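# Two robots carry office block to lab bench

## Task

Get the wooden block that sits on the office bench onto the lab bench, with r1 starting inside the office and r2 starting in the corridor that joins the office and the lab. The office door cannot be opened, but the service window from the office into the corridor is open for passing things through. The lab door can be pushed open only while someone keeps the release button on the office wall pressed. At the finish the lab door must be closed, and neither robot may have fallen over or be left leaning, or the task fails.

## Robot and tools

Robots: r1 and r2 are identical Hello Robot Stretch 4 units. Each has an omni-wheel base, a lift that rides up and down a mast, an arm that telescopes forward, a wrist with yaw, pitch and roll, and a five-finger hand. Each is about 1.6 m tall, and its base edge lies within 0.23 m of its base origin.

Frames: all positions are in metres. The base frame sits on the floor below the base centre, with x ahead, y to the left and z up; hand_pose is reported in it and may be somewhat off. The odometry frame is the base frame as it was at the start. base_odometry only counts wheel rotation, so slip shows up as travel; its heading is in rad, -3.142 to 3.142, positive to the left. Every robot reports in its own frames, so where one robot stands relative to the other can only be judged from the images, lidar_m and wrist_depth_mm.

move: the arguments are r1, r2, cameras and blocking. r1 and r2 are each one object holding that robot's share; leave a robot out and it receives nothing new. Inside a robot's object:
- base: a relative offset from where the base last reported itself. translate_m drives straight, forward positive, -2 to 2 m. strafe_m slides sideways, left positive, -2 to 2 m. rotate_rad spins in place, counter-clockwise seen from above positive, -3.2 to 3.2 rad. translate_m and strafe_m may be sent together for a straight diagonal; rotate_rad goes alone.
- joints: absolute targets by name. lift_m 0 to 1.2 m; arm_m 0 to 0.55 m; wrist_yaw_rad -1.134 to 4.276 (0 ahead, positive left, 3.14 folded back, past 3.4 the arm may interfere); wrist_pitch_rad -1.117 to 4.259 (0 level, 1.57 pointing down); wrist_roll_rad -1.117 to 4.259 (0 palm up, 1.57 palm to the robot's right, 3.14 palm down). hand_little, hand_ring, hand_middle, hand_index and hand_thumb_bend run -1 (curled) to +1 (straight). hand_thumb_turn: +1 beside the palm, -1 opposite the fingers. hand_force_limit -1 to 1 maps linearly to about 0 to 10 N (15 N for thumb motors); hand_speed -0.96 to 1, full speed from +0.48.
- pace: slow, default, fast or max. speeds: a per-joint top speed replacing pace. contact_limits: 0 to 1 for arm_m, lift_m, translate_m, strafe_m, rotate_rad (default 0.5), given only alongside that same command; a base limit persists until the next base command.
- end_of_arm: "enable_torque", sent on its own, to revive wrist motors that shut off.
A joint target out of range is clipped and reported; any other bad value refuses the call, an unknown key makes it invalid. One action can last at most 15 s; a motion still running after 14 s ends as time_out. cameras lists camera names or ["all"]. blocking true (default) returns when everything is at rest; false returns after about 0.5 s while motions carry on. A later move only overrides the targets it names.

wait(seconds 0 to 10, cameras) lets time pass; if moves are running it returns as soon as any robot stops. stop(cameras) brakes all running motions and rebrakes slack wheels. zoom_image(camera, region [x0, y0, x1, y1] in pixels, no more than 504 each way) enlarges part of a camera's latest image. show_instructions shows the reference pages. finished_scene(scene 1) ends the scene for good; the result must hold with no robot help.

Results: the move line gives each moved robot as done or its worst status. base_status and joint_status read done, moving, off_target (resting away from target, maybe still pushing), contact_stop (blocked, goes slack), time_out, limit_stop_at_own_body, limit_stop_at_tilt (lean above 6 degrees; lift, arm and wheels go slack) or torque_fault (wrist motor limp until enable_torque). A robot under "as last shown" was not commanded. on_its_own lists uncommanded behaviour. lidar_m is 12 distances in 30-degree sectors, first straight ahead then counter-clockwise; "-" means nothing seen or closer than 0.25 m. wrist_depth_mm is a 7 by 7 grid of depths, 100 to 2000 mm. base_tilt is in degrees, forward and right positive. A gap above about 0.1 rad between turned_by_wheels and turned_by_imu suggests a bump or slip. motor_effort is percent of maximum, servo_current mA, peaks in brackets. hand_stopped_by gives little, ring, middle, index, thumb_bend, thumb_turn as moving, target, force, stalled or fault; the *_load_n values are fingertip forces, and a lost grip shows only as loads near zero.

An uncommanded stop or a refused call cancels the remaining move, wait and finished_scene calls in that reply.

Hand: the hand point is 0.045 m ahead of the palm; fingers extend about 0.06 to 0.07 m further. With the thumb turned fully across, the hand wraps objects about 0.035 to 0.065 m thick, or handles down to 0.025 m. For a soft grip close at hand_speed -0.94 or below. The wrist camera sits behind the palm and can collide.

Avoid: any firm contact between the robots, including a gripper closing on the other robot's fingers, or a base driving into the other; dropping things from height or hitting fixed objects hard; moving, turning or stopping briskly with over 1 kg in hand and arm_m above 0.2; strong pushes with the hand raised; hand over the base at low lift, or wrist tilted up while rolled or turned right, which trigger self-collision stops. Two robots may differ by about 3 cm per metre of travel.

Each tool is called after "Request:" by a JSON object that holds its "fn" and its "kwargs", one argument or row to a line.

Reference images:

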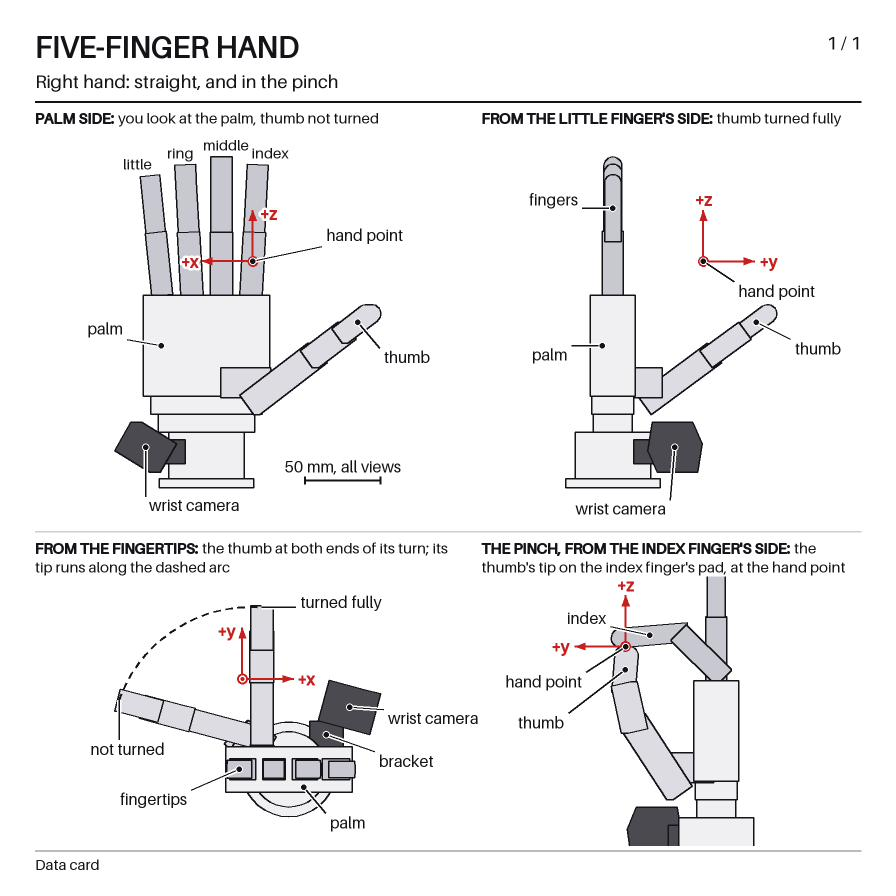

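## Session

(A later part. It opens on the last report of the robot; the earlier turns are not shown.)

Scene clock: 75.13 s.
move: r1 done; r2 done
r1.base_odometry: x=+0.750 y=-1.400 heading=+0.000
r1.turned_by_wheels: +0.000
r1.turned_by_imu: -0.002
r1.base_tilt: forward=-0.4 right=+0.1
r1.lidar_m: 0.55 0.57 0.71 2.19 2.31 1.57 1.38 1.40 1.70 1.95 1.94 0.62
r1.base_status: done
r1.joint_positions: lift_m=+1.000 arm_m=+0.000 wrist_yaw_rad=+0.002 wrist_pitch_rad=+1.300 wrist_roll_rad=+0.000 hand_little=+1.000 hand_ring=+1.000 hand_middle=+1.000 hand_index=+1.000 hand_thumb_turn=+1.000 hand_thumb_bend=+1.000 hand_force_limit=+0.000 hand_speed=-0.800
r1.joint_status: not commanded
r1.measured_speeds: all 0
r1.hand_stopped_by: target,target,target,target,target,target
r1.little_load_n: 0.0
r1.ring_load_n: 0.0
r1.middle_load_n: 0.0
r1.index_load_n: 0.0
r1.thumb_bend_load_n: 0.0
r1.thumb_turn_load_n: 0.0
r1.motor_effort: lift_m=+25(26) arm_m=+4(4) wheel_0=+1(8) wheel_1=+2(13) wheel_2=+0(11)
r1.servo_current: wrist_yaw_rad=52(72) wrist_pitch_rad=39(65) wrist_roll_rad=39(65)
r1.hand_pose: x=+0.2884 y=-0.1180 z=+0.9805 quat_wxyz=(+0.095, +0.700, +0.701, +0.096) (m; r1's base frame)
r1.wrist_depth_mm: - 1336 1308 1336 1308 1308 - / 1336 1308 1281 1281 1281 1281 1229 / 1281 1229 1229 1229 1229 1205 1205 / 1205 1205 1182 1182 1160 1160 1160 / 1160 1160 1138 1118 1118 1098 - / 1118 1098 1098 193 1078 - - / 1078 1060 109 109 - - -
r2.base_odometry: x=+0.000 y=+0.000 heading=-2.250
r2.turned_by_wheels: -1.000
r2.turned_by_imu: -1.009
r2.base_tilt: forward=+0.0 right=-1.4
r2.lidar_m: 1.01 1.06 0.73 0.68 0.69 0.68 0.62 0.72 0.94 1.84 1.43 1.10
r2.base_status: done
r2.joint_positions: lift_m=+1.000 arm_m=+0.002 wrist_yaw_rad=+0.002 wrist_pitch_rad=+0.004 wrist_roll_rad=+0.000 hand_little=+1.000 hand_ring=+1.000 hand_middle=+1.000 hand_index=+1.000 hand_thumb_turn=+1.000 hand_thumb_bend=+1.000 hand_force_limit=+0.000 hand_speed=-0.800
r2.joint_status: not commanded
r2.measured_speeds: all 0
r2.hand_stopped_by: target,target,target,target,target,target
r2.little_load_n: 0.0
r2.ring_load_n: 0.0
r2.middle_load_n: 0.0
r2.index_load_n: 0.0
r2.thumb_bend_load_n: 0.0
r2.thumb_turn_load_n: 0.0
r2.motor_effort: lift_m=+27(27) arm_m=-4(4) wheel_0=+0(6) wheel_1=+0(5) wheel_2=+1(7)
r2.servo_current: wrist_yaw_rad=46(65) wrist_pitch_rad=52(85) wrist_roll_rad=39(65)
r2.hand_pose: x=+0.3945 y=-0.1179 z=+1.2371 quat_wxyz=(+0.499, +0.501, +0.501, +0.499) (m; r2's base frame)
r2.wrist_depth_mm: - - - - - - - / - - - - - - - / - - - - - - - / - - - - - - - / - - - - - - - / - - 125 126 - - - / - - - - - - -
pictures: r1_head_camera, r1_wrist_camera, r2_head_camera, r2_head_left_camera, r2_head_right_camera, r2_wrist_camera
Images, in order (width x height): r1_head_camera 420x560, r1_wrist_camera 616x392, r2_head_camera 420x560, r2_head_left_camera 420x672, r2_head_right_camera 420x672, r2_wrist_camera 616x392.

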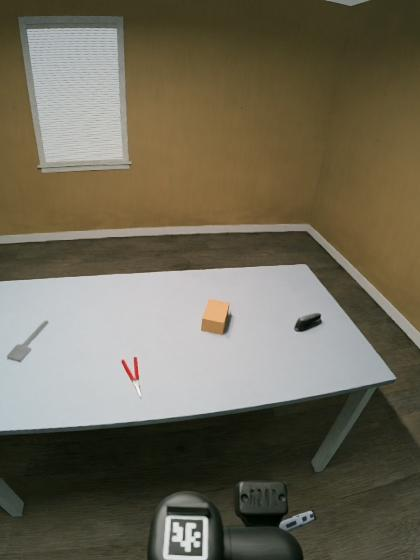

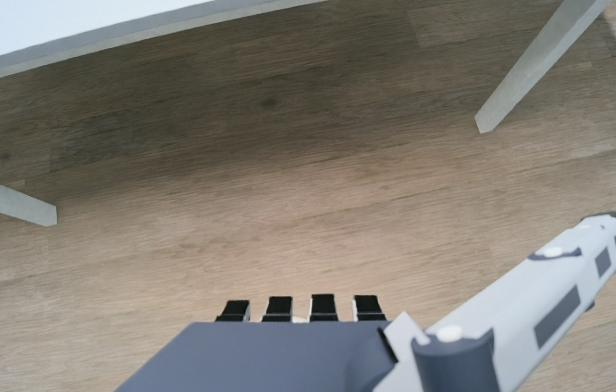

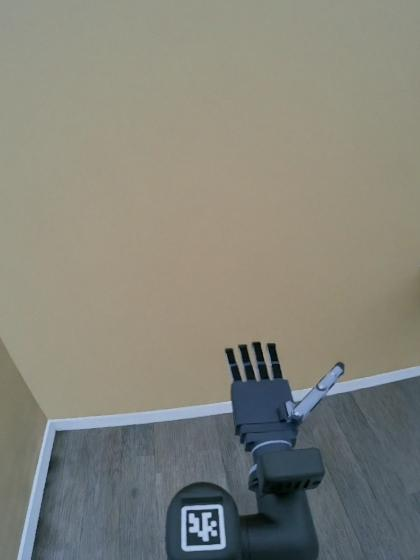

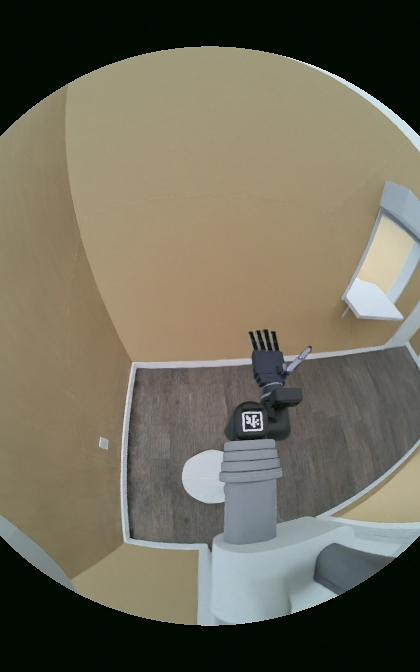

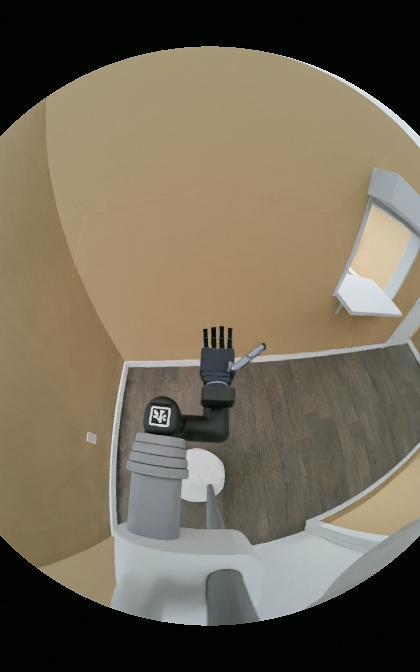

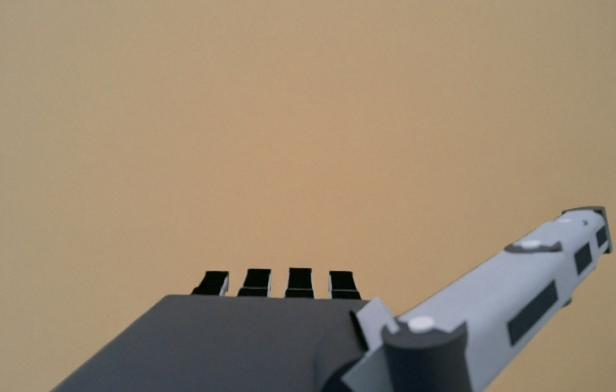

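Request:
{"fn": "move", "kwargs": {
  "r1": {"base": {"rotate_rad": 0.17}},
  "r2": {"base": {"strafe_m": -0.9}},
  "cameras": ["r1_head_camera", "r1_wrist_camera", "r2_head_camera", "r2_head_left_camera", "r2_head_right_camera", "r2_wrist_camera"]
}}

Scene clock: 120.23 s.
move: r1 done; r2 done
r1.base_odometry: x=+0.750 y=-1.400 heading=+0.170
r1.turned_by_wheels: +0.170
r1.turned_by_imu: +0.172
r1.base_tilt: forward=-0.4 right=+0.1
r1.lidar_m: 0.56 0.60 0.82 2.17 2.05 1.46 1.39 1.42 1.93 1.95 0.84 0.60
r1.base_status: done
r1.joint_positions: lift_m=+1.000 arm_m=+0.000 wrist_yaw_rad=+0.002 wrist_pitch_rad=+1.300 wrist_roll_rad=+0.000 hand_little=+1.000 hand_ring=+1.000 hand_middle=+1.000 hand_index=+1.000 hand_thumb_turn=+1.000 hand_thumb_bend=+1.000 hand_force_limit=+0.000 hand_speed=-0.800
r1.joint_status: not commanded
r1.measured_speeds: all 0
r1.hand_stopped_by: target,target,target,target,target,target
r1.little_load_n: 0.0
r1.ring_load_n: 0.0
r1.middle_load_n: 0.0
r1.index_load_n: 0.0
r1.thumb_bend_load_n: 0.0
r1.thumb_turn_load_n: 0.0
r1.motor_effort: lift_m=+25(25) arm_m=+3(4) wheel_0=-4(7) wheel_1=-1(8) wheel_2=+0(7)
r1.servo_current: wrist_yaw_rad=39(65) wrist_pitch_rad=39(65) wrist_roll_rad=46(59)
r1.hand_pose: x=+0.2884 y=-0.1180 z=+0.9805 quat_wxyz=(+0.095, +0.700, +0.701, +0.096) (m; r1's base frame)
r1.wrist_depth_mm: - 1366 1336 1336 1308 1308 1308 / 1336 1308 1308 1281 1281 1255 1281 / 1255 1229 1229 1229 1229 1205 1182 / 1205 1182 1182 1160 1182 1160 1160 / 1182 1160 1138 1138 1098 1118 - / 1118 1118 1098 193 1078 - - / 1078 1060 109 108 - - -
r2.base_odometry: x=-0.700 y=+0.565 heading=-2.250
r2.turned_by_wheels: +0.000
r2.turned_by_imu: -0.001
r2.base_tilt: forward=+0.0 right=-1.4
r2.lidar_m: 0.94 1.13 1.47 1.56 0.97 0.66 0.53 0.56 0.73 1.54 1.41 0.97
r2.base_status: done
r2.joint_positions: lift_m=+1.000 arm_m=+0.002 wrist_yaw_rad=+0.002 wrist_pitch_rad=+0.004 wrist_roll_rad=+0.000 hand_little=+1.000 hand_ring=+1.000 hand_middle=+1.000 hand_index=+1.000 hand_thumb_turn=+1.000 hand_thumb_bend=+1.000 hand_force_limit=+0.000 hand_speed=-0.800
r2.joint_status: not commanded
r2.measured_speeds: all 0
r2.hand_stopped_by: target,target,target,target,target,target
r2.little_load_n: 0.0
r2.ring_load_n: 0.0
r2.middle_load_n: 0.0
r2.index_load_n: 0.0
r2.thumb_bend_load_n: 0.0
r2.thumb_turn_load_n: 0.0
r2.motor_effort: lift_m=+27(27) arm_m=-4(4) wheel_0=+1(10) wheel_1=+0(9) wheel_2=+0(3)
r2.servo_current: wrist_yaw_rad=52(59) wrist_pitch_rad=52(91) wrist_roll_rad=39(59)
r2.hand_pose: x=+0.3945 y=-0.1179 z=+1.2371 quat_wxyz=(+0.499, +0.501, +0.501, +0.499) (m; r2's base frame)
r2.wrist_depth_mm: - - - 904 - 1098 1060 / - - - 904 - - - / - - - 904 - - - / - - - 931 - - - / - - - 931 - - - / - - 125 126 - - - / - - - - - - -
pictures: r1_head_camera, r1_wrist_camera, r2_head_camera, r2_head_left_camera, r2_head_right_camera, r2_wrist_camera
Images, in order (width x height): r1_head_camera 420x560, r1_wrist_camera 616x392, r2_head_camera 420x560, r2_head_left_camera 420x672, r2_head_right_camera 420x672, r2_wrist_camera 616x392.

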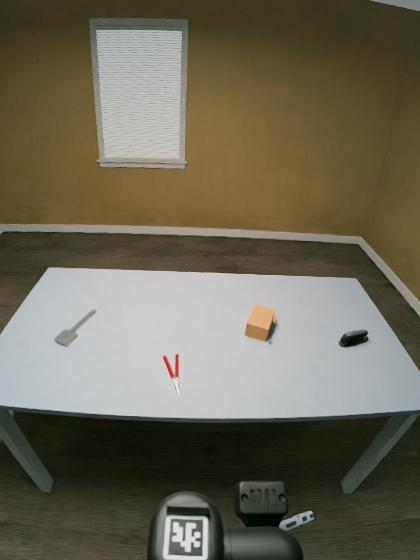

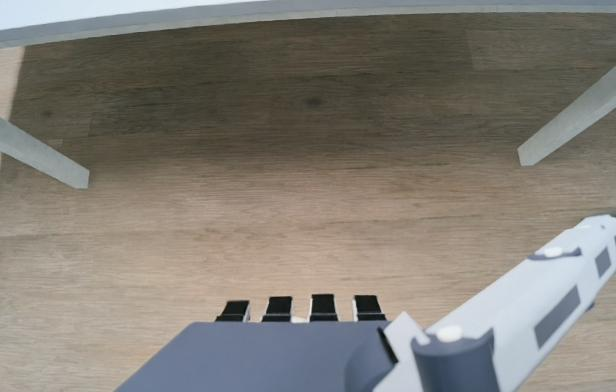

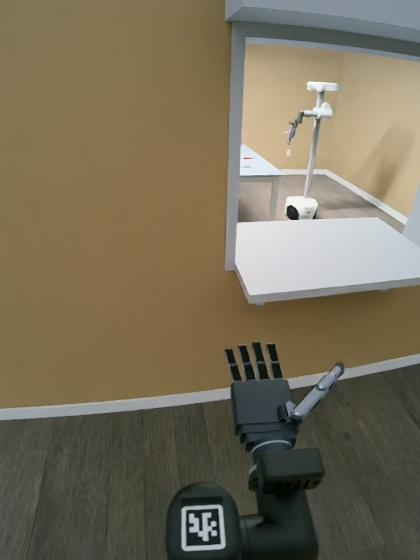

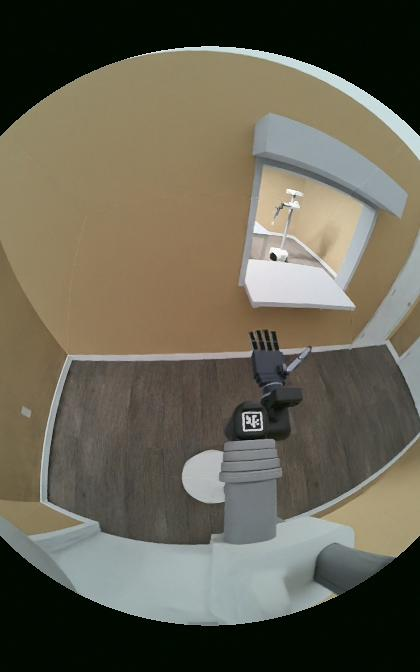

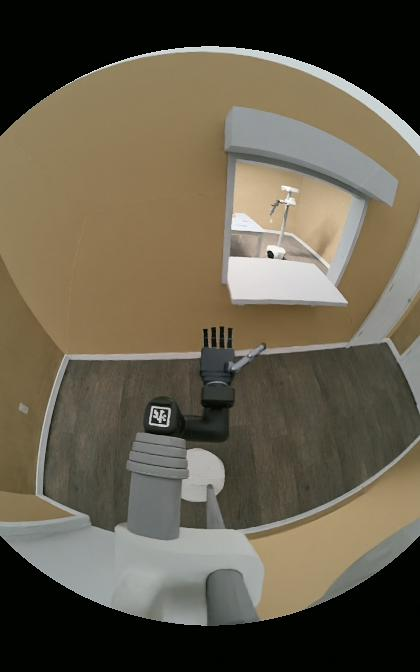

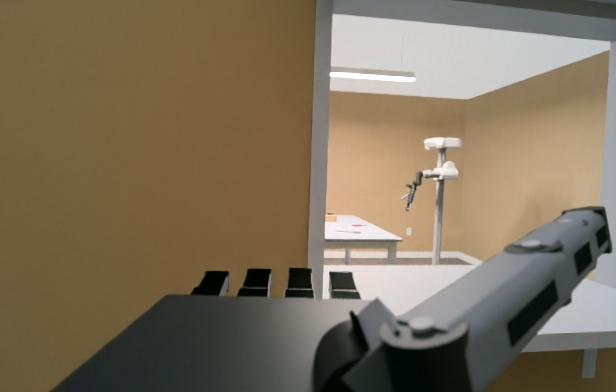

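Request:
{"fn": "move", "kwargs": {
  "r1": {"base": {"translate_m": 0.26, "strafe_m": -0.09}, "joints": {"lift_m": 1.15, "wrist_pitch_rad": 1.57}},
  "r2": {"base": {"rotate_rad": 0.15}},
  "cameras": ["r1_head_camera", "r1_wrist_camera", "r2_head_camera", "r2_wrist_camera"]
}}

Request:
{"fn": "move", "kwargs": {
  "r1": {"joints": {"arm_m": 0.3}},
  "cameras": ["r1_head_camera", "r1_wrist_camera"]
}}

Scene clock: 143.10 s.
move: r1 done; r2 done
r1.base_odometry: x=+1.022 y=-1.444 heading=+0.170
r1.turned_by_wheels: +0.000
r1.turned_by_imu: +0.000
r1.base_tilt: forward=-0.4 right=+0.1
r1.lidar_m: 0.32 0.31 0.46 2.21 2.42 1.74 1.64 1.70 1.95 1.87 0.44 0.34
r1.base_status: done
r1.joint_positions: lift_m=+1.150 arm_m=+0.000 wrist_yaw_rad=+0.002 wrist_pitch_rad=+1.569 wrist_roll_rad=+0.000 hand_little=+1.000 hand_ring=+1.000 hand_middle=+1.000 hand_index=+1.000 hand_thumb_turn=+1.000 hand_thumb_bend=+1.000 hand_force_limit=+0.000 hand_speed=-0.800
r1.joint_status: all done
r1.measured_speeds: all 0
r1.hand_stopped_by: target,target,target,target,target,target
r1.little_load_n: 0.0
r1.ring_load_n: 0.0
r1.middle_load_n: 0.0
r1.index_load_n: 0.0
r1.thumb_bend_load_n: 0.0
r1.thumb_turn_load_n: 0.0
r1.motor_effort: lift_m=+26(29) arm_m=+4(4) wheel_0=+2(10) wheel_1=+2(10) wheel_2=+1(10)
r1.servo_current: wrist_yaw_rad=59(59) wrist_pitch_rad=59(65) wrist_roll_rad=46(65)
r1.hand_pose: x=+0.2318 y=-0.1181 z=+1.1064 quat_wxyz=(+0.001, +0.707, +0.708, +0.001) (m; r1's base frame)
r1.wrist_depth_mm: - - - - - - - / - - - - - - - / - 1281 1281 1255 1255 1255 1229 / 1281 1281 1255 1281 1255 1255 1229 / 1308 1281 1281 - 1255 1255 - / 1308 1281 1281 171 1255 - - / 1281 1281 109 108 - - -
r2.base_odometry: x=-0.700 y=+0.565 heading=-2.100
r2.turned_by_wheels: +0.150
r2.turned_by_imu: +0.152
r2.base_tilt: forward=+0.0 right=-1.3
r2.lidar_m: 1.10 1.17 1.63 1.56 0.84 0.64 0.52 0.56 0.82 2.58 1.21 0.92
r2.base_status: done
r2.joint_positions: lift_m=+1.000 arm_m=+0.002 wrist_yaw_rad=+0.002 wrist_pitch_rad=+0.004 wrist_roll_rad=+0.000 hand_little=+1.000 hand_ring=+1.000 hand_middle=+1.000 hand_index=+1.000 hand_thumb_turn=+1.000 hand_thumb_bend=+1.000 hand_force_limit=+0.000 hand_speed=-0.800
r2.joint_status: not commanded
r2.measured_speeds: all 0
r2.hand_stopped_by: target,target,target,target,target,target
r2.little_load_n: 0.0
r2.ring_load_n: 0.0
r2.middle_load_n: 0.0
r2.index_load_n: 0.0
r2.thumb_bend_load_n: 0.0
r2.thumb_turn_load_n: 0.0
r2.motor_effort: lift_m=+27(27) arm_m=-4(4) wheel_0=+0(3) wheel_1=+0(5) wheel_2=+1(5)
r2.servo_current: wrist_yaw_rad=46(59) wrist_pitch_rad=52(78) wrist_roll_rad=46(59)
r2.hand_pose: x=+0.3945 y=-0.1179 z=+1.2371 quat_wxyz=(+0.499, +0.501, +0.501, +0.499) (m; r2's base frame)
r2.wrist_depth_mm: - - - - 960 - - / - - - - - - - / - - - - - - - / - - - - - - - / - - - - 1255 - - / - - 125 126 - - - / - - - - - - -
pictures: r1_head_camera, r1_wrist_camera, r2_head_camera, r2_wrist_camera
Images, in order (width x height): r1_head_camera 420x560, r1_wrist_camera 616x392, r2_head_camera 420x560, r2_wrist_camera 616x392.

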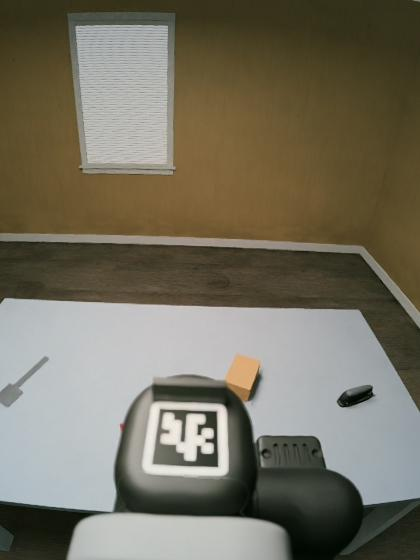

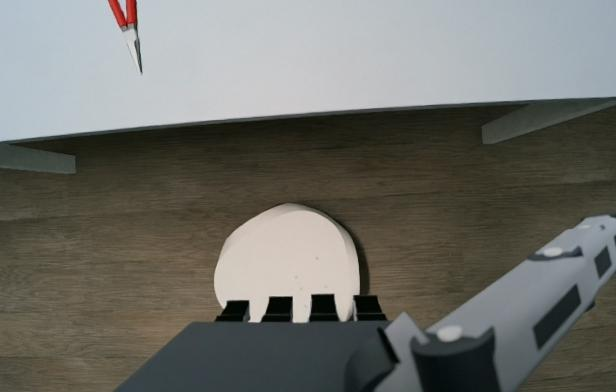

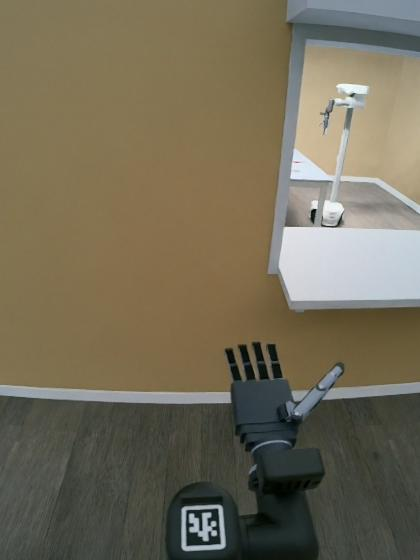

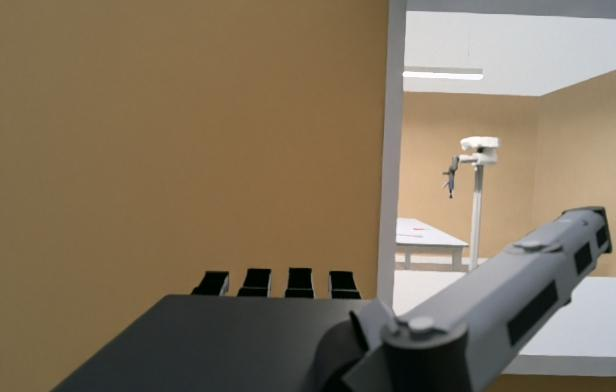

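Scene clock: 145.10 s.
move: r1 done
r1.base_odometry: x=+1.022 y=-1.444 heading=+0.170
r1.turned_by_wheels: +0.000
r1.turned_by_imu: +0.000
r1.base_tilt: forward=-0.4 right=+0.1
r1.lidar_m: 0.30 0.30 0.45 2.20 2.42 1.73 1.65 1.70 1.95 1.86 0.47 0.29
r1.base_status: not commanded
r1.joint_positions: lift_m=+1.150 arm_m=+0.300 wrist_yaw_rad=+0.002 wrist_pitch_rad=+1.569 wrist_roll_rad=+0.000 hand_little=+1.000 hand_ring=+1.000 hand_middle=+1.000 hand_index=+1.000 hand_thumb_turn=+1.000 hand_thumb_bend=+1.000 hand_force_limit=+0.000 hand_speed=-0.800
r1.joint_status: all done
r1.measured_speeds: all 0
r1.hand_stopped_by: target,target,target,target,target,target
r1.little_load_n: 0.0
r1.ring_load_n: 0.0
r1.middle_load_n: 0.0
r1.index_load_n: 0.0
r1.thumb_bend_load_n: 0.0
r1.thumb_turn_load_n: 0.0
r1.motor_effort: lift_m=+26(26) arm_m=+7(13) wheel_0=+2(2) wheel_1=+1(2) wheel_2=+1(1)
r1.servo_current: wrist_yaw_rad=72(72) wrist_pitch_rad=59(59) wrist_roll_rad=46(59)
r1.hand_pose: x=+0.5314 y=-0.1181 z=+1.1064 quat_wxyz=(+0.001, +0.707, +0.708, +0.001) (m; r1's base frame)
r1.wrist_depth_mm: - - - 442 439 - - / - - - 455 - - - / - - - - - - - / - 508 - - - - - / - 508 - - - - - / - - 171 170 168 - - / 1281 1281 109 108 - - -
r2: as last shown
r2.turned_by_wheels: +0.000
r2.turned_by_imu: +0.000
r2.base_tilt: forward=+0.0 right=-1.4
r2.lidar_m: 1.10 1.17 1.59 1.57 0.83 0.64 0.51 0.55 0.80 2.61 1.23 0.92
r2.motor_effort: lift_m=+27(27) arm_m=-4(4) wheel_0=+0(1) wheel_1=+0(1) wheel_2=+1(1)
r2.servo_current: wrist_yaw_rad=52(59) wrist_pitch_rad=52(85) wrist_roll_rad=46(59)
r2.wrist_depth_mm: - - - - 960 - - / - - - - - - - / - - - - - - - / - - - - - - - / - - - - 1205 - - / - - 125 126 - - - / - - - - - - -
pictures: r1_head_camera, r1_wrist_camera
Images, in order (width x height): r1_head_camera 420x560, r1_wrist_camera 616x392.

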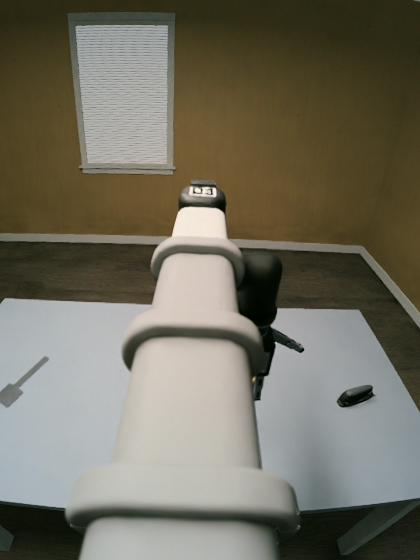

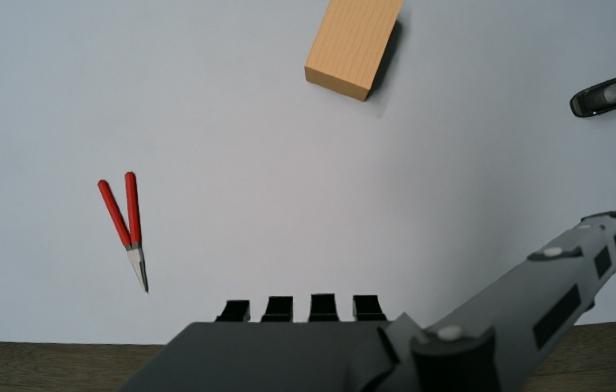

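Request:
{"fn": "move", "kwargs": {
  "r1": {"joints": {"arm_m": 0.42}},
  "cameras": ["r1_wrist_camera"]
}}

Request:
{"fn": "zoom_image", "kwargs": {
  "camera": "r1_wrist_camera",
  "region": [150, 0, 550, 392]
}}

Scene clock: 152.23 s.
move: r1 done
r1.base_odometry: x=+1.022 y=-1.444 heading=+0.170
r1.turned_by_wheels: +0.000
r1.turned_by_imu: +0.000
r1.base_tilt: forward=-0.3 right=+0.2
r1.lidar_m: 0.29 0.34 0.44 2.22 2.44 1.74 1.63 1.70 1.96 1.86 0.48 0.35
r1.base_status: not commanded
r1.joint_positions: lift_m=+1.150 arm_m=+0.420 wrist_yaw_rad=+0.002 wrist_pitch_rad=+1.569 wrist_roll_rad=+0.000 hand_little=+1.000 hand_ring=+1.000 hand_middle=+1.000 hand_index=+1.000 hand_thumb_turn=+1.000 hand_thumb_bend=+1.000 hand_force_limit=+0.000 hand_speed=-0.800
r1.joint_status: all done
r1.measured_speeds: all 0
r1.hand_stopped_by: target,target,target,target,target,target
r1.little_load_n: 0.0
r1.ring_load_n: 0.0
r1.middle_load_n: 0.0
r1.index_load_n: 0.0
r1.thumb_bend_load_n: 0.0
r1.thumb_turn_load_n: 0.0
r1.motor_effort: lift_m=+25(26) arm_m=+7(13) wheel_0=+2(2) wheel_1=+2(2) wheel_2=+1(1)
r1.servo_current: wrist_yaw_rad=39(52) wrist_pitch_rad=46(65) wrist_roll_rad=33(59)
r1.hand_pose: x=+0.6514 y=-0.1181 z=+1.1064 quat_wxyz=(+0.001, +0.707, +0.708, +0.001) (m; r1's base frame)
r1.wrist_depth_mm: - - - - - - - / - - - - 439 - - / - - - 439 439 - - / - - - - - - - / - - - - - - - / - 504 171 171 168 - - / - 500 109 108 - - -
r2: as last shown
r2.base_tilt: forward=-0.1 right=-1.4
r2.lidar_m: 1.09 1.18 1.62 1.55 0.84 0.64 0.50 0.58 0.83 2.60 1.23 0.93
r2.motor_effort: lift_m=+27(27) arm_m=-4(4) wheel_0=+0(1) wheel_1=-1(1) wheel_2=+1(1)
r2.servo_current: wrist_yaw_rad=52(59) wrist_pitch_rad=39(85) wrist_roll_rad=39(59)
r2.wrist_depth_mm: - - - - 960 - - / - - - - - - - / - - - - - - - / - - - - - - - / - - - - 1229 - - / - - 125 126 - - - / - - - - - - -
pictures: r1_wrist_camera
Images, in order (width x height): r1_wrist_camera 616x392.

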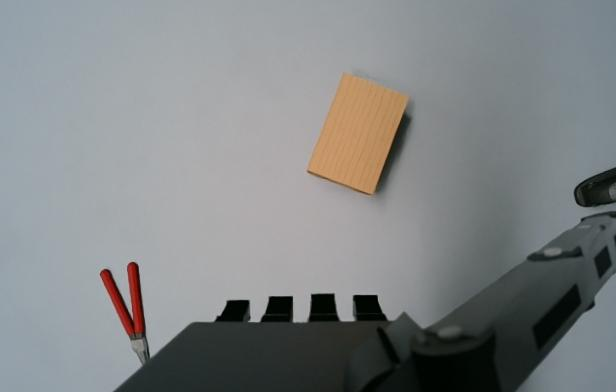

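Scaled by 1.260.

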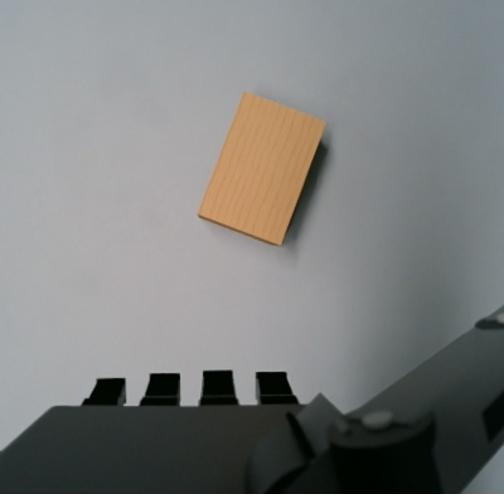

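Request:
{"fn": "move", "kwargs": {
  "r1": {"joints": {"arm_m": 0.2, "wrist_yaw_rad": 1.22, "wrist_pitch_rad": 0.785, "wrist_roll_rad": 3.14, "hand_thumb_turn": -1.0, "hand_little": 0.6, "hand_ring": 0.6, "hand_middle": 0.6, "hand_index": 0.6, "hand_speed": 0.0}},
  "r2": {"base": {"strafe_m": -0.6}},
  "cameras": ["r1_head_camera", "r1_head_left_camera", "r1_wrist_camera", "r2_head_camera", "r2_wrist_camera"]
}}

Scene clock: 231.33 s.
move: r1 done; r2 done
r1.base_odometry: x=+1.022 y=-1.444 heading=+0.170
r1.turned_by_wheels: +0.000
r1.turned_by_imu: +0.000
r1.base_tilt: forward=-0.3 right=+0.0
r1.lidar_m: 0.31 0.33 0.46 2.23 2.41 1.75 1.62 1.73 1.97 1.85 0.45 0.33
r1.base_status: not commanded
r1.joint_positions: lift_m=+1.150 arm_m=+0.200 wrist_yaw_rad=+1.218 wrist_pitch_rad=+0.792 wrist_roll_rad=+3.137 hand_little=+0.600 hand_ring=+0.600 hand_middle=+0.600 hand_index=+0.600 hand_thumb_turn=-1.000 hand_thumb_bend=+1.000 hand_force_limit=+0.000 hand_speed=+0.000
r1.joint_status: all done
r1.measured_speeds: all 0
r1.hand_stopped_by: target,target,target,target,target,target
r1.little_load_n: 0.0
r1.ring_load_n: 0.0
r1.middle_load_n: 0.0
r1.index_load_n: 0.0
r1.thumb_bend_load_n: 0.0
r1.thumb_turn_load_n: 0.0
r1.motor_effort: lift_m=+25(26) arm_m=-7(12) wheel_0=+2(2) wheel_1=+2(2) wheel_2=+1(1)
r1.servo_current: wrist_yaw_rad=46(104) wrist_pitch_rad=52(137) wrist_roll_rad=33(98)
r1.hand_pose: x=+0.4635 y=+0.0860 z=+1.1278 quat_wxyz=(-0.374, +0.911, -0.160, +0.067) (m; r1's base frame)
r1.wrist_depth_mm: - - - - - 1182 1182 / - - - - - 1308 1308 / - - - - - 1464 1464 / - - - - - 1661 1661 / 1983 - - 200 - 1921 1921 / - - 168 166 - - - / - - 109 - - - -
r2.base_odometry: x=-1.218 y=+0.868 heading=-2.100
r2.turned_by_wheels: +0.000
r2.turned_by_imu: +0.000
r2.base_tilt: forward=-0.1 right=-1.4
r2.lidar_m: 0.83 0.92 1.62 1.91 0.77 0.58 0.55 0.59 0.86 2.55 1.50 0.89
r2.base_status: done
r2.joint_positions: lift_m=+1.000 arm_m=+0.002 wrist_yaw_rad=+0.002 wrist_pitch_rad=+0.004 wrist_roll_rad=+0.000 hand_little=+1.000 hand_ring=+1.000 hand_middle=+1.000 hand_index=+1.000 hand_thumb_turn=+1.000 hand_thumb_bend=+1.000 hand_force_limit=+0.000 hand_speed=-0.800
r2.joint_status: not commanded
r2.measured_speeds: all 0
r2.hand_stopped_by: target,target,target,target,target,target
r2.little_load_n: 0.0
r2.ring_load_n: 0.0
r2.middle_load_n: 0.0
r2.index_load_n: 0.0
r2.thumb_bend_load_n: 0.0
r2.thumb_turn_load_n: 0.0
r2.motor_effort: lift_m=+27(27) arm_m=-4(4) wheel_0=+0(10) wheel_1=+1(8) wheel_2=+0(3)
r2.servo_current: wrist_yaw_rad=52(59) wrist_pitch_rad=65(85) wrist_roll_rad=39(65)
r2.hand_pose: x=+0.3945 y=-0.1179 z=+1.2371 quat_wxyz=(+0.499, +0.501, +0.501, +0.499) (m; r2's base frame)
r2.wrist_depth_mm: - 854 - - - - 831 / - 866 - - - - 831 / - 854 - - - - 831 / - 878 - - - - 854 / - 878 - - - - - / - 831 134 126 - - - / - - - - - - -
pictures: r1_head_camera, r1_head_left_camera, r1_wrist_camera, r2_head_camera, r2_wrist_camera
Images, in order (width x height): r1_head_camera 420x560, r1_head_left_camera 420x672, r1_wrist_camera 616x392, r2_head_camera 420x560, r2_wrist_camera 616x392.

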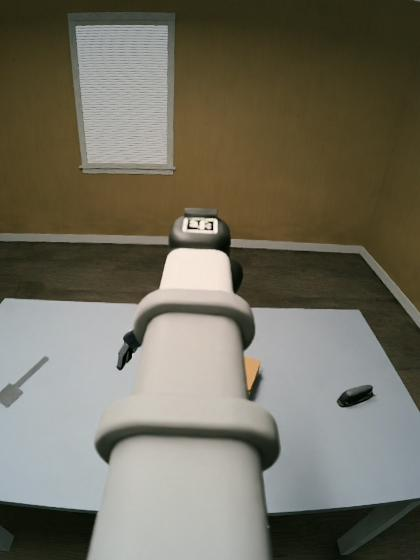

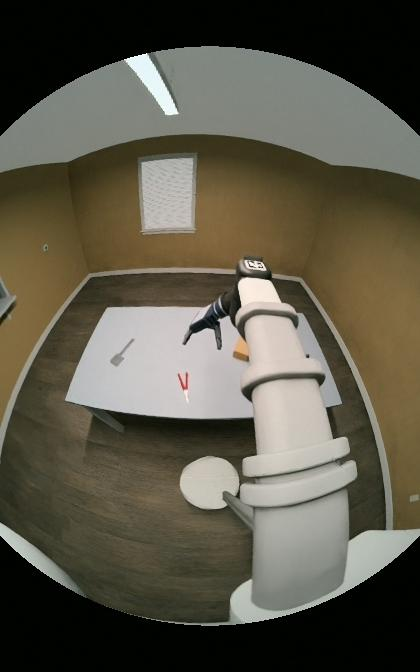

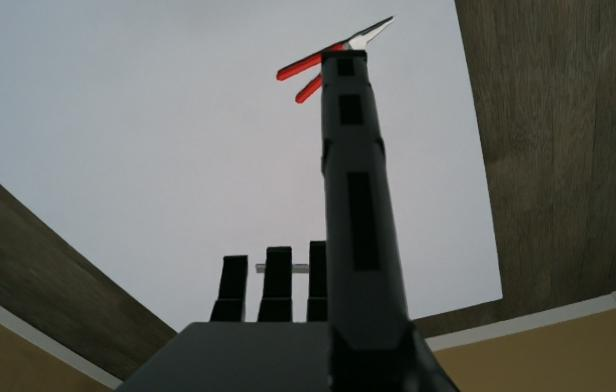

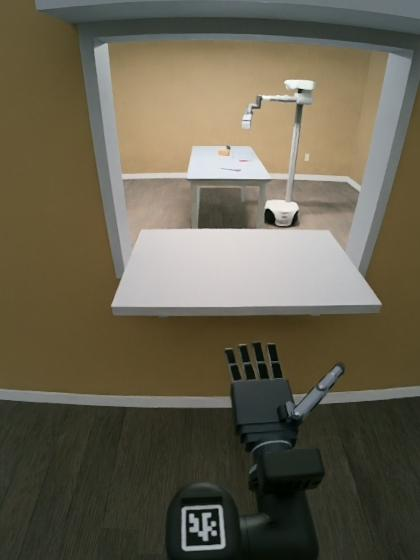

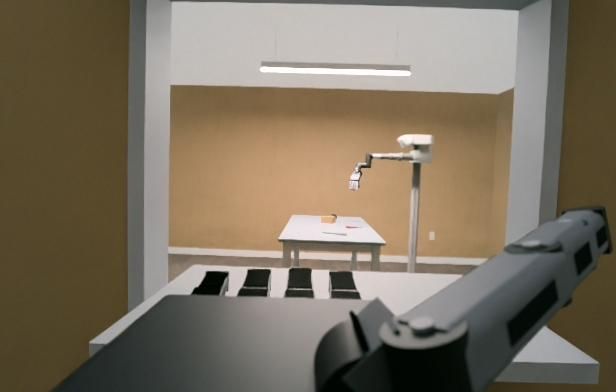

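Request:
{"fn": "move", "kwargs": {
  "r1": {"base": {"strafe_m": -0.221}, "joints": {"arm_m": 0.446, "hand_little": 0.75, "hand_ring": 0.75, "hand_middle": 0.75, "hand_index": 0.75}},
  "cameras": ["r1_head_camera", "r1_head_left_camera", "r1_head_right_camera", "r1_wrist_camera"]
}}

Scene clock: 248.33 s.
move: r1 done
r1.base_odometry: x=+1.059 y=-1.662 heading=+0.171
r1.turned_by_wheels: +0.000
r1.turned_by_imu: +0.001
r1.base_tilt: forward=-0.3 right=+0.1
r1.lidar_m: 0.32 0.34 0.47 2.46 2.39 1.71 1.64 1.70 1.75 1.64 0.49 0.31
r1.base_status: done
r1.joint_positions: lift_m=+1.150 arm_m=+0.446 wrist_yaw_rad=+1.218 wrist_pitch_rad=+0.792 wrist_roll_rad=+3.138 hand_little=+0.750 hand_ring=+0.750 hand_middle=+0.750 hand_index=+0.750 hand_thumb_turn=-1.000 hand_thumb_bend=+1.000 hand_force_limit=+0.000 hand_speed=+0.000
r1.joint_status: all done
r1.measured_speeds: all 0
r1.hand_stopped_by: target,target,target,target,target,target
r1.little_load_n: 0.0
r1.ring_load_n: 0.0
r1.middle_load_n: 0.0
r1.index_load_n: 0.0
r1.thumb_bend_load_n: 0.0
r1.thumb_turn_load_n: 0.0
r1.motor_effort: lift_m=+25(26) arm_m=+7(12) wheel_0=+3(12) wheel_1=+3(13) wheel_2=+1(3)
r1.servo_current: wrist_yaw_rad=33(59) wrist_pitch_rad=59(65) wrist_roll_rad=46(59)
r1.hand_pose: x=+0.7088 y=+0.0862 z=+1.1279 quat_wxyz=(-0.374, +0.911, -0.160, +0.067) (m; r1's base frame)
r1.wrist_depth_mm: - - - 399 - - - / 1308 - - - - - - / 1464 - - - - - - / 1661 1708 - - - - - / 1921 1921 1983 - - - - / - - - 173 - - - / - - 109 - - - -
r2: as last shown
r2.base_tilt: forward=+0.0 right=-1.4
r2.lidar_m: 0.85 0.91 1.63 1.92 0.79 0.59 0.54 0.60 0.84 2.56 1.49 0.89
r2.motor_effort: lift_m=+27(27) arm_m=-4(4) wheel_0=+0(1) wheel_1=+1(1) wheel_2=+0(0)
r2.servo_current: wrist_yaw_rad=46(59) wrist_pitch_rad=59(91) wrist_roll_rad=39(59)
r2.wrist_depth_mm: - 854 - - - - 831 / - 854 - - - - 831 / - 878 - - - - 842 / - 878 - - - - 866 / - 891 - - - - - / - 854 134 126 - - - / - - - - - - -
pictures: r1_head_camera, r1_head_left_camera, r1_head_right_camera, r1_wrist_camera
Images, in order (width x height): r1_head_camera 420x560, r1_head_left_camera 420x672, r1_head_right_camera 420x672, r1_wrist_camera 616x392.

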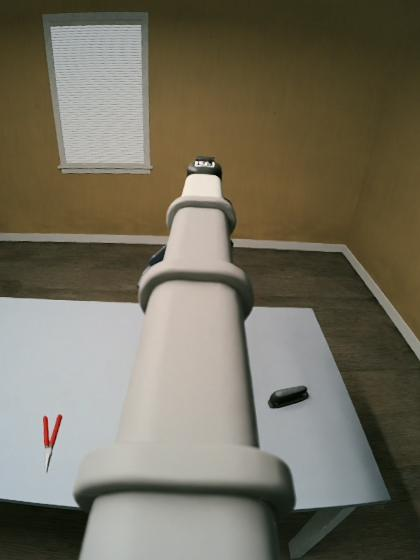

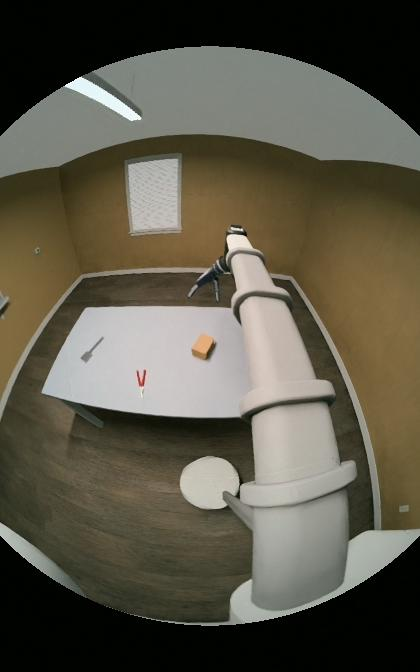

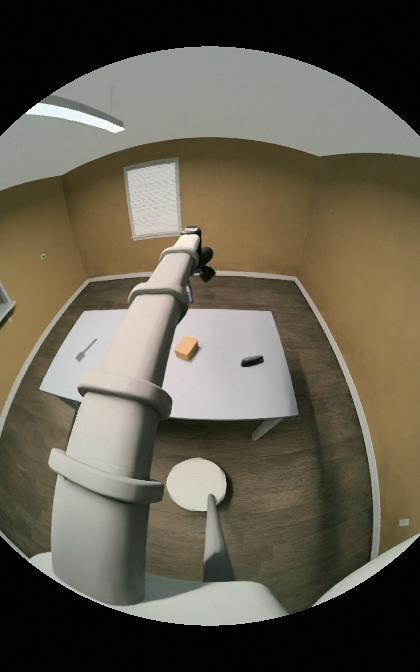

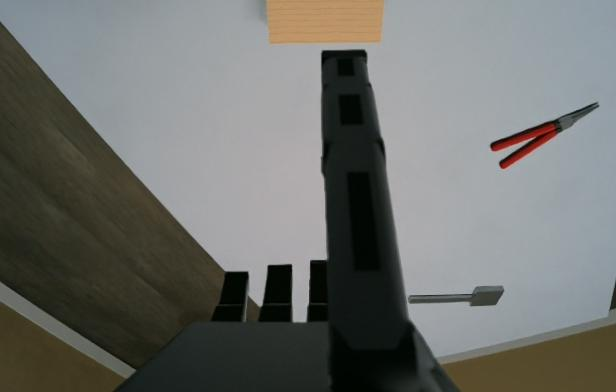

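Request:
{"fn": "move", "kwargs": {
  "r1": {"joints": {"lift_m": 0.9}},
  "cameras": ["r1_head_left_camera", "r1_head_right_camera", "r1_wrist_camera"]
}}

Request:
{"fn": "zoom_image", "kwargs": {
  "camera": "r1_head_left_camera",
  "region": [140, 280, 260, 400]
}}

Scene clock: 269.87 s.
move: r1 done
r1.base_odometry: x=+1.059 y=-1.662 heading=+0.171
r1.turned_by_wheels: +0.000
r1.turned_by_imu: +0.000
r1.base_tilt: forward=-0.4 right=+0.0
r1.lidar_m: 0.31 0.34 0.47 2.43 2.40 1.75 1.65 1.72 1.73 1.66 0.46 0.35
r1.base_status: not commanded
r1.joint_positions: lift_m=+0.900 arm_m=+0.446 wrist_yaw_rad=+1.218 wrist_pitch_rad=+0.792 wrist_roll_rad=+3.138 hand_little=+0.750 hand_ring=+0.750 hand_middle=+0.750 hand_index=+0.750 hand_thumb_turn=-1.000 hand_thumb_bend=+1.000 hand_force_limit=+0.000 hand_speed=+0.000
r1.joint_status: all done
r1.measured_speeds: all 0
r1.hand_stopped_by: target,target,target,target,target,target
r1.little_load_n: 0.0
r1.ring_load_n: 0.0
r1.middle_load_n: 0.0
r1.index_load_n: 0.0
r1.thumb_bend_load_n: 0.0
r1.thumb_turn_load_n: 0.0
r1.motor_effort: lift_m=+14(23) arm_m=+7(7) wheel_0=+3(3) wheel_1=+3(3) wheel_2=+1(1)
r1.servo_current: wrist_yaw_rad=46(65) wrist_pitch_rad=59(72) wrist_roll_rad=46(59)
r1.hand_pose: x=+0.7088 y=+0.0862 z=+0.8788 quat_wxyz=(-0.374, +0.911, -0.160, +0.067) (m; r1's base frame)
r1.wrist_depth_mm: 222 220 216 209 209 218 220 / 238 238 184 180 176 232 240 / - - 201 201 196 - - / - - - - - - - / - - - - - - - / 1921 - 173 173 - - - / - - 109 - - - -
r2: as last shown
r2.base_tilt: forward=-0.1 right=-1.4
r2.lidar_m: 0.84 0.90 1.64 1.94 0.78 0.58 0.55 0.59 0.84 2.54 1.47 0.88
r2.motor_effort: lift_m=+27(27) arm_m=-4(4) wheel_0=+0(0) wheel_1=+1(1) wheel_2=+0(0)
r2.servo_current: wrist_yaw_rad=46(59) wrist_pitch_rad=72(85) wrist_roll_rad=46(59)
r2.wrist_depth_mm: - 854 - - - - 831 / - 866 - - - - 831 / - 866 - - - - 842 / - 878 - - - - 866 / - 891 - - - - - / - 842 134 126 - - - / - - - - - - -
pictures: r1_head_left_camera, r1_head_right_camera, r1_wrist_camera
Images, in order (width x height): r1_head_left_camera 420x672, r1_head_right_camera 420x672, r1_wrist_camera 616x392.

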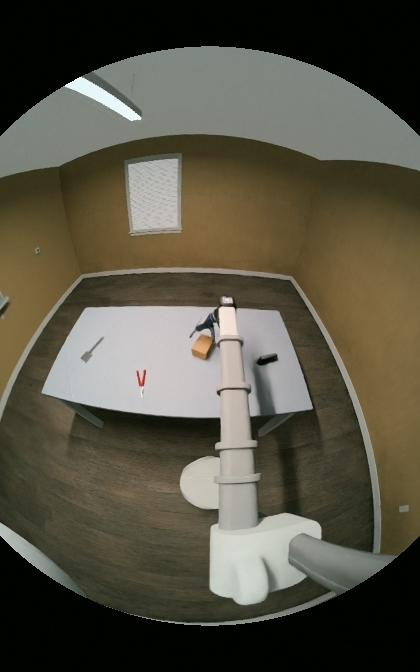

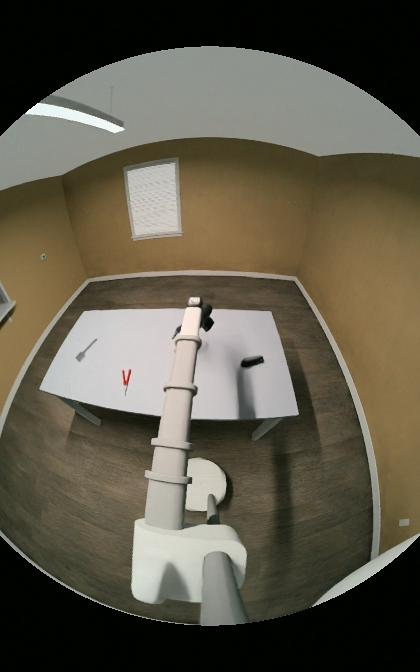

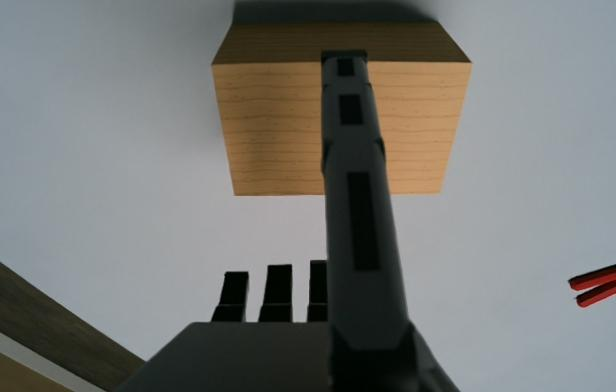

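Scaled by 4.200 from the camera's 420x672 image, which has a finer 600x960 frame.

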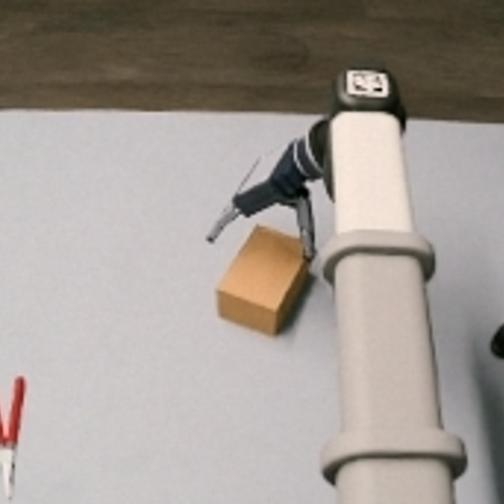

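Request:
{"fn": "zoom_image", "kwargs": {
  "camera": "r1_head_left_camera",
  "region": [180, 300, 225, 365]
}}

Scaled by 7.754 from the camera's 420x672 image, which has a finer 600x960 frame.

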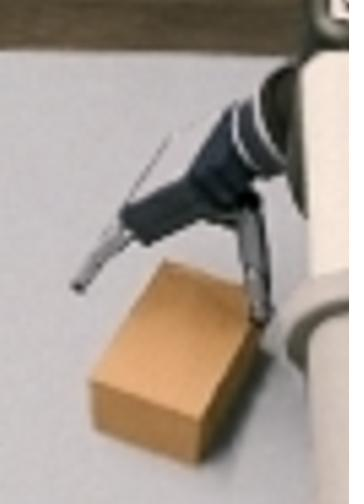

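Request:
{"fn": "move", "kwargs": {
  "r1": {"joints": {"lift_m": 0.865}, "contact_limits": {"lift_m": 0.2}},
  "cameras": ["r1_head_left_camera", "r1_wrist_camera"]
}}

Request:
{"fn": "zoom_image", "kwargs": {
  "camera": "r1_head_left_camera",
  "region": [180, 300, 225, 365]
}}

Scene clock: 286.07 s.
move: r1 done
r1.base_odometry: x=+1.059 y=-1.662 heading=+0.171
r1.turned_by_wheels: +0.000
r1.turned_by_imu: +0.000
r1.base_tilt: forward=-0.3 right=+0.1
r1.lidar_m: 0.30 0.31 0.48 2.43 2.42 1.73 1.63 1.67 1.74 1.65 0.46 0.35
r1.base_status: not commanded
r1.joint_positions: lift_m=+0.865 arm_m=+0.446 wrist_yaw_rad=+1.218 wrist_pitch_rad=+0.792 wrist_roll_rad=+3.138 hand_little=+0.750 hand_ring=+0.750 hand_middle=+0.750 hand_index=+0.750 hand_thumb_turn=-1.000 hand_thumb_bend=+1.000 hand_force_limit=+0.000 hand_speed=+0.000
r1.joint_status: all done
r1.measured_speeds: all 0
r1.hand_stopped_by: target,target,target,target,target,target
r1.little_load_n: 0.0
r1.ring_load_n: 0.0
r1.middle_load_n: 0.0
r1.index_load_n: 0.0
r1.thumb_bend_load_n: 0.0
r1.thumb_turn_load_n: 0.0
r1.motor_effort: lift_m=+14(16) arm_m=+7(7) wheel_0=+3(3) wheel_1=+3(3) wheel_2=+1(1)
r1.servo_current: wrist_yaw_rad=39(52) wrist_pitch_rad=59(65) wrist_roll_rad=59(65)
r1.contact_limits: lift_m 0.2
r1.hand_pose: x=+0.7088 y=+0.0862 z=+0.8438 quat_wxyz=(-0.374, +0.911, -0.160, +0.067) (m; r1's base frame)
r1.wrist_depth_mm: 189 189 187 187 186 186 - / 206 206 165 156 149 163 204 / 230 230 163 159 155 162 228 / - - 180 180 - 179 - / - - - - - - - / - - 173 173 - - - / - - 109 - - - -
r2: as last shown
r2.base_tilt: forward=+0.0 right=-1.4
r2.lidar_m: 0.85 0.92 1.66 1.94 0.79 0.58 0.55 0.61 0.87 2.54 1.47 0.88
r2.servo_current: wrist_yaw_rad=46(59) wrist_pitch_rad=59(85) wrist_roll_rad=26(52)
r2.wrist_depth_mm: - 854 - - - - 842 / - 854 - - - - 842 / - 878 - - - - 842 / - 866 - - - - 866 / - 878 - - - - - / - 854 134 126 - - - / - - - - - - -
pictures: r1_head_left_camera, r1_wrist_camera
Images, in order (width x height): r1_head_left_camera 420x672, r1_wrist_camera 616x392.

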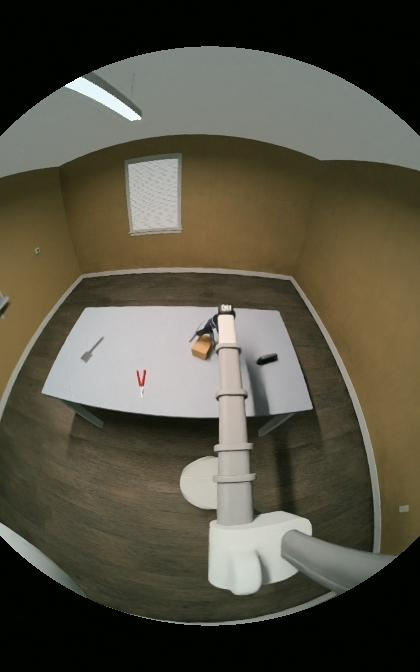

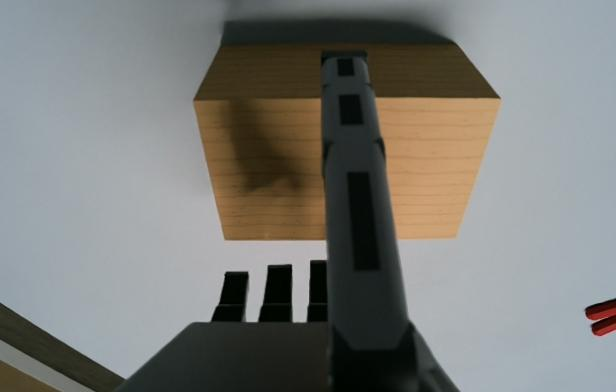

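Scaled by 7.754 from the camera's 420x672 image, which has a finer 600x960 frame.

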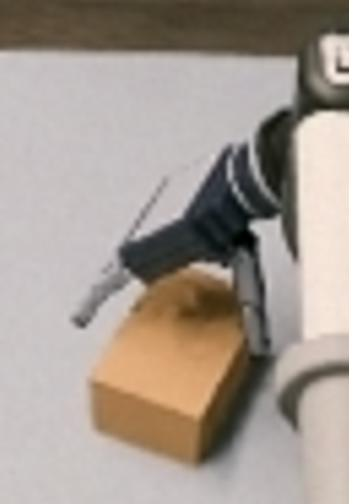

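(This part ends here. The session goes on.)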